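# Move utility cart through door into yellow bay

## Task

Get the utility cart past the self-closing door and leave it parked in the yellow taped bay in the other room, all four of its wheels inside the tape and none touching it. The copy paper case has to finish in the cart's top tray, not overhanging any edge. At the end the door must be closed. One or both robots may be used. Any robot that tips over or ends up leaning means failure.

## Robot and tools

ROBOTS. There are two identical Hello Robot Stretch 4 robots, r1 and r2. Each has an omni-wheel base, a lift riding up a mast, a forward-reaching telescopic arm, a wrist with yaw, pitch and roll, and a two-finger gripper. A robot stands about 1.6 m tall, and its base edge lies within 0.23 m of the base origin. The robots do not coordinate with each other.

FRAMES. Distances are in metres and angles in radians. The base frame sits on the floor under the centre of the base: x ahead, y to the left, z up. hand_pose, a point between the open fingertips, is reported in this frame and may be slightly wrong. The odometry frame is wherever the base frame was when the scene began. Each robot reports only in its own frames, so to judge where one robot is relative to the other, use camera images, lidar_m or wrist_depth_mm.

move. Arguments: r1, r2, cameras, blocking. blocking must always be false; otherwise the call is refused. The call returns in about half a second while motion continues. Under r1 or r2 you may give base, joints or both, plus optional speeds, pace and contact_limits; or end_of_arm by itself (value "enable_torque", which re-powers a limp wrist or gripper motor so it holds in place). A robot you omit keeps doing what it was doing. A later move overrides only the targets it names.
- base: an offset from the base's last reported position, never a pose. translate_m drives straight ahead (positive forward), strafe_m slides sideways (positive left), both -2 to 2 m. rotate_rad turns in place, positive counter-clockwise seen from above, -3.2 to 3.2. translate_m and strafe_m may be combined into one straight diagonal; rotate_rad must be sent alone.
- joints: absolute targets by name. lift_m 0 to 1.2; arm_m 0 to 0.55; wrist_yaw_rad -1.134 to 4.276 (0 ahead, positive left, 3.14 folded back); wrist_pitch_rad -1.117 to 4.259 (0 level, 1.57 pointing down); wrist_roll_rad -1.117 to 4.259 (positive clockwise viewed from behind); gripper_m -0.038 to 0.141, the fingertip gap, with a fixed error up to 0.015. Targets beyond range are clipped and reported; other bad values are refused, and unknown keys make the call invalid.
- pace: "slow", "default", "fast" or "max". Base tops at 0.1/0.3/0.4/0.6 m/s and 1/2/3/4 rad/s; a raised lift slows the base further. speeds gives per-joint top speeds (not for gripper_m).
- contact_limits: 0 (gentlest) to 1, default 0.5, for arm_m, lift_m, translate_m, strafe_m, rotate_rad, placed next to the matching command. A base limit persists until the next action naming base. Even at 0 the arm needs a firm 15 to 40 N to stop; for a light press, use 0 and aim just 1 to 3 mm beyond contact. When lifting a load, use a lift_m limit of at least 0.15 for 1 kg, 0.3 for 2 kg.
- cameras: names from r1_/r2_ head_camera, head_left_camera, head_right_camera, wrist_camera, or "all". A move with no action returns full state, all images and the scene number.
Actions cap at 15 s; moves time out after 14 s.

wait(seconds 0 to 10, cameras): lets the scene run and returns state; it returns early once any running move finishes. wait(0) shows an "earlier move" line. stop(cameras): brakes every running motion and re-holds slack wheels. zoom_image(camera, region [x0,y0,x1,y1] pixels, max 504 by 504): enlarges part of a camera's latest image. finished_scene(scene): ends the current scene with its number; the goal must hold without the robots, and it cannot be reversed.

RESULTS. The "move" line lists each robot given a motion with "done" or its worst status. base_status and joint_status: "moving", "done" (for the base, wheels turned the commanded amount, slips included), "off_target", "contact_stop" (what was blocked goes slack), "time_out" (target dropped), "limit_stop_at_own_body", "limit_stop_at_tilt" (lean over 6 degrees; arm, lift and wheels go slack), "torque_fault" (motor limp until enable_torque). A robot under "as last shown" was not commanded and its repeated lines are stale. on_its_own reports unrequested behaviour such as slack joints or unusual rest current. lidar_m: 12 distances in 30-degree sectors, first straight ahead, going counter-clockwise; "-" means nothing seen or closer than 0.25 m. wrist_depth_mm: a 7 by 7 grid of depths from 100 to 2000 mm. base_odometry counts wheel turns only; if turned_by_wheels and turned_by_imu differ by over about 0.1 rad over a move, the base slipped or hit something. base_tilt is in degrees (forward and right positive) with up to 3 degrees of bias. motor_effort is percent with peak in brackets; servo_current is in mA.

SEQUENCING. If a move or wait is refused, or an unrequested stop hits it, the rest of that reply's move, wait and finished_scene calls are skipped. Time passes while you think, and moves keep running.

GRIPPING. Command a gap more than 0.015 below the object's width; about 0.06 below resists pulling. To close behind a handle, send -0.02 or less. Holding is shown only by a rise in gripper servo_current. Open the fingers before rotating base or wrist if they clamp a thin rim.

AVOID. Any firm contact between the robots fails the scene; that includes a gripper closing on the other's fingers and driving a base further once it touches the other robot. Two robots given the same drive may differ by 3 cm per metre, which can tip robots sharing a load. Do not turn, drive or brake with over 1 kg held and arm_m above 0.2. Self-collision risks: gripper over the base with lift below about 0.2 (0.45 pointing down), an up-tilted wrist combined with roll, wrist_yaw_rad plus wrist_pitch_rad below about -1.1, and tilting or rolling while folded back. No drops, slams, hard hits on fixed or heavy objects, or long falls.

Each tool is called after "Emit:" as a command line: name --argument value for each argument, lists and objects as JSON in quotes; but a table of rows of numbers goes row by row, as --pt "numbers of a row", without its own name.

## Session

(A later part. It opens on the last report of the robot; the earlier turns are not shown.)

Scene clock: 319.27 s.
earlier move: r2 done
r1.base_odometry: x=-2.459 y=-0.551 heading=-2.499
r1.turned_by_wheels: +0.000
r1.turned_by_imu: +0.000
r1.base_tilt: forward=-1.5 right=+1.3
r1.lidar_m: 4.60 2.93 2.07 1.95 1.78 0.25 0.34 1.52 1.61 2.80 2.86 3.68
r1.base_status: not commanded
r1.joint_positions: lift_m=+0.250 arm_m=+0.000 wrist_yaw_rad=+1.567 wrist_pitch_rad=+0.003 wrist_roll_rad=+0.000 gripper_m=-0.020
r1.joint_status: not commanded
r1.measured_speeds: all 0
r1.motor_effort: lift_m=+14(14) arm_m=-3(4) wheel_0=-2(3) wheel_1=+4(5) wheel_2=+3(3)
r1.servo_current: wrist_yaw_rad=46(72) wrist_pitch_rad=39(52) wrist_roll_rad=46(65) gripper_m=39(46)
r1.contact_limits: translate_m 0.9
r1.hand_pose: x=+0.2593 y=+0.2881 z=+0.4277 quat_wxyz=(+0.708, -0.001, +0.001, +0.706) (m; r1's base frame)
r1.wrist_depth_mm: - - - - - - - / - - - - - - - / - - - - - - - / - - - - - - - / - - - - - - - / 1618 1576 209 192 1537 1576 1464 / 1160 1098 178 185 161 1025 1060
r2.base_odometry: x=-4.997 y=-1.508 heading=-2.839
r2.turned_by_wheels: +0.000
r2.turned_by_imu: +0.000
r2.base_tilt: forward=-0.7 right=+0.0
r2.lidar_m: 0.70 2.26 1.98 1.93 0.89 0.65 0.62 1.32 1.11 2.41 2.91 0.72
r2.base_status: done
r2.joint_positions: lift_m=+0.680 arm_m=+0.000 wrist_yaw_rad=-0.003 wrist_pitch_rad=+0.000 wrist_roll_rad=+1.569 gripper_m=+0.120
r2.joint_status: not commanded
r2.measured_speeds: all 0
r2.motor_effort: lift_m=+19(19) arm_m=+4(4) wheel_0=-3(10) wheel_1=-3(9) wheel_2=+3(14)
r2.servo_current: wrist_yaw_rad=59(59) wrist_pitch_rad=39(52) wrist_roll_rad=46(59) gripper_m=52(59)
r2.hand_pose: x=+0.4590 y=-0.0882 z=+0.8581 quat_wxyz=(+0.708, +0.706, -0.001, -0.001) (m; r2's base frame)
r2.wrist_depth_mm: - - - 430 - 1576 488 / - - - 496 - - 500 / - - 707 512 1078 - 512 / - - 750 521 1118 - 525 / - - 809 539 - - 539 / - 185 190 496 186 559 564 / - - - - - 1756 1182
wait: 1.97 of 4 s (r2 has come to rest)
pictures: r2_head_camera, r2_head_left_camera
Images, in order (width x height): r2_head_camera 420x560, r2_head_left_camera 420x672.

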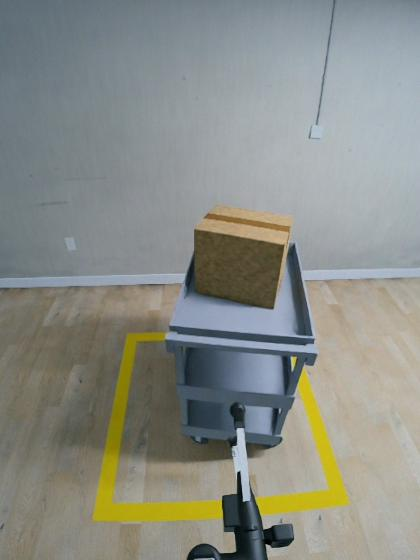

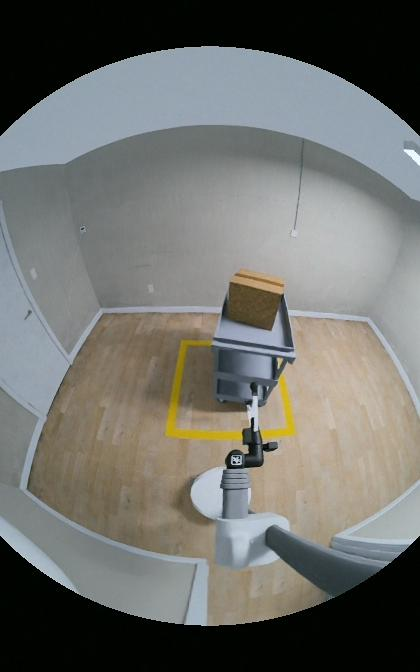

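Emit:
move --r1 '{"base":{"translate_m":0.6}}' --blocking false

Emit:
wait --seconds 4

Emit:
wait --seconds 8 --cameras '["r1_head_left_camera","r1_head_right_camera","r2_head_camera","r2_head_right_camera"]'

Scene clock: 326.60 s.
move: r1 moving
r1.base_odometry: x=-2.484 y=-0.570 heading=-2.499
r1.turned_by_wheels: +0.000
r1.turned_by_imu: +0.000
r1.base_tilt: forward=-1.6 right=+1.3
r1.lidar_m: 4.56 2.92 2.06 1.94 1.83 0.26 0.25 1.50 1.69 2.80 2.87 3.70
r1.base_status: translate_m moving
r1.joint_positions: lift_m=+0.250 arm_m=+0.000 wrist_yaw_rad=+1.567 wrist_pitch_rad=+0.003 wrist_roll_rad=+0.000 gripper_m=-0.020
r1.joint_status: not commanded
r1.measured_speeds: translate_m=+0.122 strafe_m=-0.002 rotate_rad=+0.000 lift_m=+0.000 arm_m=+0.000 wrist_yaw_rad=+0.000 wrist_pitch_rad=+0.000 wrist_roll_rad=+0.000
r1.motor_effort: lift_m=+14(14) arm_m=-4(4) wheel_0=+8(8) wheel_1=+6(8) wheel_2=-7(9)
r1.servo_current: wrist_yaw_rad=52(59) wrist_pitch_rad=46(46) wrist_roll_rad=46(65) gripper_m=39(52)
r1.hand_pose: x=+0.2593 y=+0.2881 z=+0.4277 quat_wxyz=(+0.708, -0.001, +0.001, +0.706) (m; r1's base frame)
r1.wrist_depth_mm: - - - - - - - / - - - - - - - / - - - - - - - / - - - - - - - / - - - - - - - / 1576 1618 210 193 1464 1499 1464 / 1160 1078 178 183 161 1025 1060
r2: as last shown
r2.base_tilt: forward=-0.7 right=+0.1
r2.lidar_m: 0.70 2.28 1.98 1.93 0.92 0.65 0.61 1.31 1.13 2.40 2.91 0.72
r2.motor_effort: lift_m=+19(19) arm_m=+4(4) wheel_0=-3(3) wheel_1=-3(3) wheel_2=+3(3)
r2.servo_current: wrist_yaw_rad=59(59) wrist_pitch_rad=46(46) wrist_roll_rad=52(59) gripper_m=52(59)
r2.wrist_depth_mm: - - - 427 - 1618 492 / - - - 496 - - 496 / - - 715 512 1078 - 512 / - - 759 525 1098 - 525 / - - 798 544 - - 544 / - 185 190 496 186 559 569 / - - - - - 1756 1182
pictures: none

Scene clock: 329.60 s.
earlier move: r1 done
r1.base_odometry: x=-2.940 y=-0.911 heading=-2.499
r1.turned_by_wheels: +0.000
r1.turned_by_imu: +0.000
r1.base_tilt: forward=-1.5 right=+1.3
r1.lidar_m: 4.00 2.99 2.07 1.95 2.03 1.88 1.52 1.36 2.41 2.76 2.81 3.64
r1.base_status: done
r1.joint_positions: lift_m=+0.250 arm_m=+0.000 wrist_yaw_rad=+1.567 wrist_pitch_rad=+0.003 wrist_roll_rad=+0.000 gripper_m=-0.020
r1.joint_status: not commanded
r1.measured_speeds: all 0
r1.motor_effort: lift_m=+14(14) arm_m=-4(4) wheel_0=+2(9) wheel_1=+0(8) wheel_2=+2(10)
r1.servo_current: wrist_yaw_rad=52(72) wrist_pitch_rad=46(52) wrist_roll_rad=46(72) gripper_m=46(52)
r1.hand_pose: x=+0.2593 y=+0.2881 z=+0.4277 quat_wxyz=(+0.708, -0.001, +0.001, +0.706) (m; r1's base frame)
r1.wrist_depth_mm: - - - - - - - / - - - - - - - / - - - - - - - / - - - - - - - / - - - - - - - / 1618 1661 209 193 1537 1499 1464 / 1160 1078 179 183 161 1008 1078
r2.base_odometry: x=-4.997 y=-1.508 heading=-2.839
r2.turned_by_wheels: +0.000
r2.turned_by_imu: +0.000
r2.base_tilt: forward=-0.7 right=+0.1
r2.lidar_m: 0.68 2.24 2.00 1.93 0.89 0.66 0.63 1.11 1.12 2.43 2.93 0.72
r2.base_status: not commanded
r2.joint_positions: lift_m=+0.680 arm_m=+0.000 wrist_yaw_rad=-0.003 wrist_pitch_rad=+0.000 wrist_roll_rad=+1.569 gripper_m=+0.120
r2.joint_status: not commanded
r2.measured_speeds: all 0
r2.motor_effort: lift_m=+19(19) arm_m=+4(4) wheel_0=-3(4) wheel_1=-3(3) wheel_2=+3(4)
r2.servo_current: wrist_yaw_rad=33(59) wrist_pitch_rad=39(46) wrist_roll_rad=39(59) gripper_m=52(59)
r2.hand_pose: x=+0.4590 y=-0.0882 z=+0.8581 quat_wxyz=(+0.708, +0.706, -0.001, -0.001) (m; r2's base frame)
r2.wrist_depth_mm: - - - 433 - 1576 492 / - - - 496 - - 500 / - - 715 512 1098 - 512 / - - 750 525 1138 - 521 / - - 798 539 - - 544 / - 186 190 496 185 559 564 / - - - - - 1756 1205
wait: 3.00 of 4 s (r1 has come to rest)
pictures: none

Scene clock: 337.60 s.
r1.base_odometry: x=-2.940 y=-0.911 heading=-2.499
r1.turned_by_wheels: +0.000
r1.turned_by_imu: -0.001
r1.base_tilt: forward=-1.6 right=+1.2
r1.lidar_m: 4.01 2.99 2.06 1.97 2.03 1.87 1.77 1.82 2.45 2.75 2.83 3.63
r1.base_status: done
r1.joint_positions: lift_m=+0.250 arm_m=+0.000 wrist_yaw_rad=+1.567 wrist_pitch_rad=+0.003 wrist_roll_rad=+0.000 gripper_m=-0.020
r1.joint_status: not commanded
r1.measured_speeds: all 0
r1.motor_effort: lift_m=+14(14) arm_m=-3(4) wheel_0=+2(9) wheel_1=+1(8) wheel_2=+2(10)
r1.servo_current: wrist_yaw_rad=72(72) wrist_pitch_rad=39(52) wrist_roll_rad=52(72) gripper_m=46(52)
r1.hand_pose: x=+0.2593 y=+0.2881 z=+0.4277 quat_wxyz=(+0.708, -0.001, +0.001, +0.706) (m; r1's base frame)
r1.wrist_depth_mm: - - - - - - - / - - - - - - - / - - - - - - - / - - - - - - - / - - - - - - - / 1618 1618 209 193 1499 1576 1464 / 1118 1060 178 183 162 1008 1042
r2.base_odometry: x=-4.997 y=-1.508 heading=-2.839
r2.turned_by_wheels: +0.000
r2.turned_by_imu: +0.001
r2.base_tilt: forward=-0.6 right=+0.0
r2.lidar_m: 0.68 2.25 2.01 1.91 0.91 0.63 0.60 0.71 0.99 2.41 2.93 0.69
r2.base_status: not commanded
r2.joint_positions: lift_m=+0.680 arm_m=+0.000 wrist_yaw_rad=-0.003 wrist_pitch_rad=+0.000 wrist_roll_rad=+1.569 gripper_m=+0.120
r2.joint_status: not commanded
r2.measured_speeds: all 0
r2.motor_effort: lift_m=+19(19) arm_m=+4(4) wheel_0=-3(4) wheel_1=-3(3) wheel_2=+3(4)
r2.servo_current: wrist_yaw_rad=59(59) wrist_pitch_rad=39(46) wrist_roll_rad=46(59) gripper_m=52(59)
r2.hand_pose: x=+0.4590 y=-0.0882 z=+0.8581 quat_wxyz=(+0.708, +0.706, -0.001, -0.001) (m; r2's base frame)
r2.wrist_depth_mm: - - - 430 - 1576 492 / - - - 496 - - 500 / - - 707 508 1098 - 512 / - - 768 530 1138 - 525 / - - 798 544 - - 544 / - 185 190 492 186 564 559 / - - - - - 1756 1205
wait: 8.00 s; at rest by 0.27 s
pictures: r1_head_left_camera, r1_head_right_camera, r2_head_camera, r2_head_right_camera
Images, in order (width x height): r1_head_left_camera 420x672, r1_head_right_camera 420x672, r2_head_camera 420x560, r2_head_right_camera 420x672.

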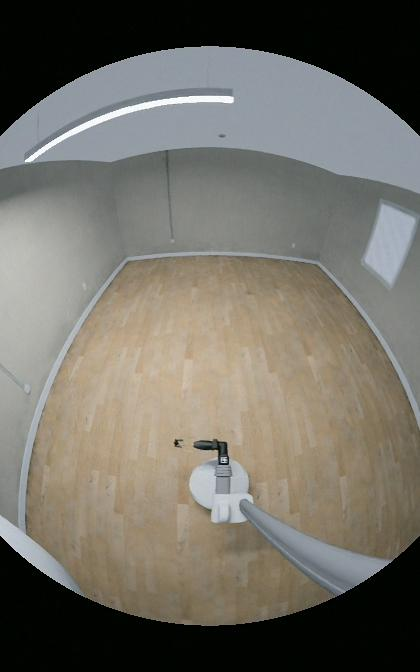

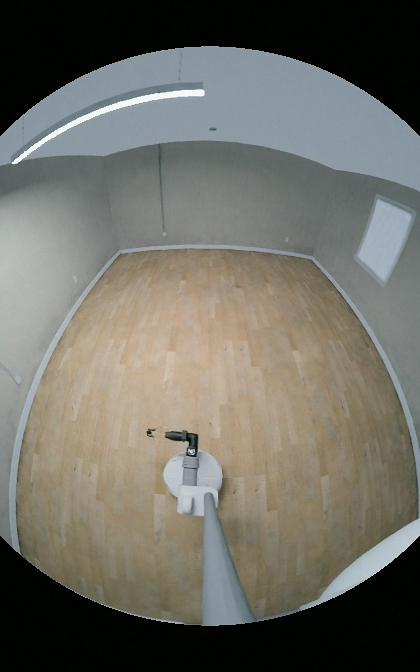

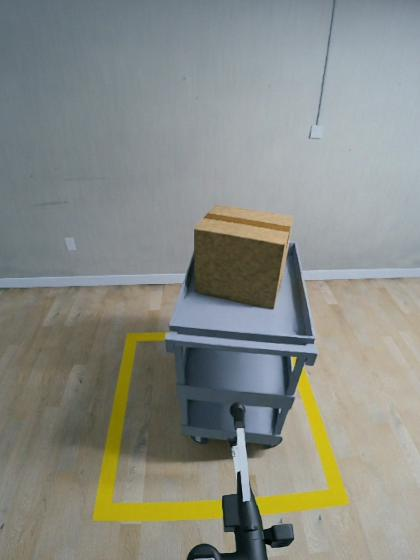

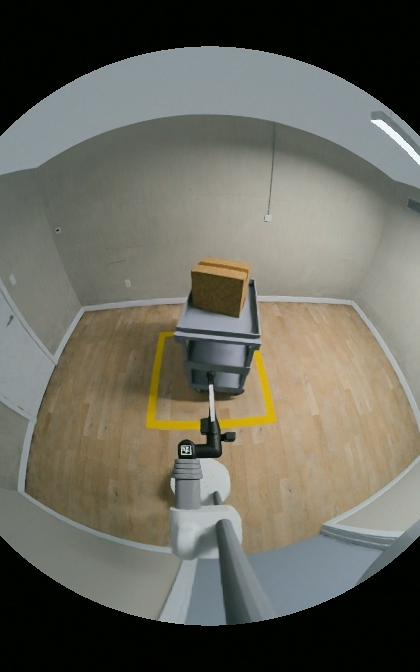

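Emit:
finished_scene --scene 2

The scene is finished: the task was done.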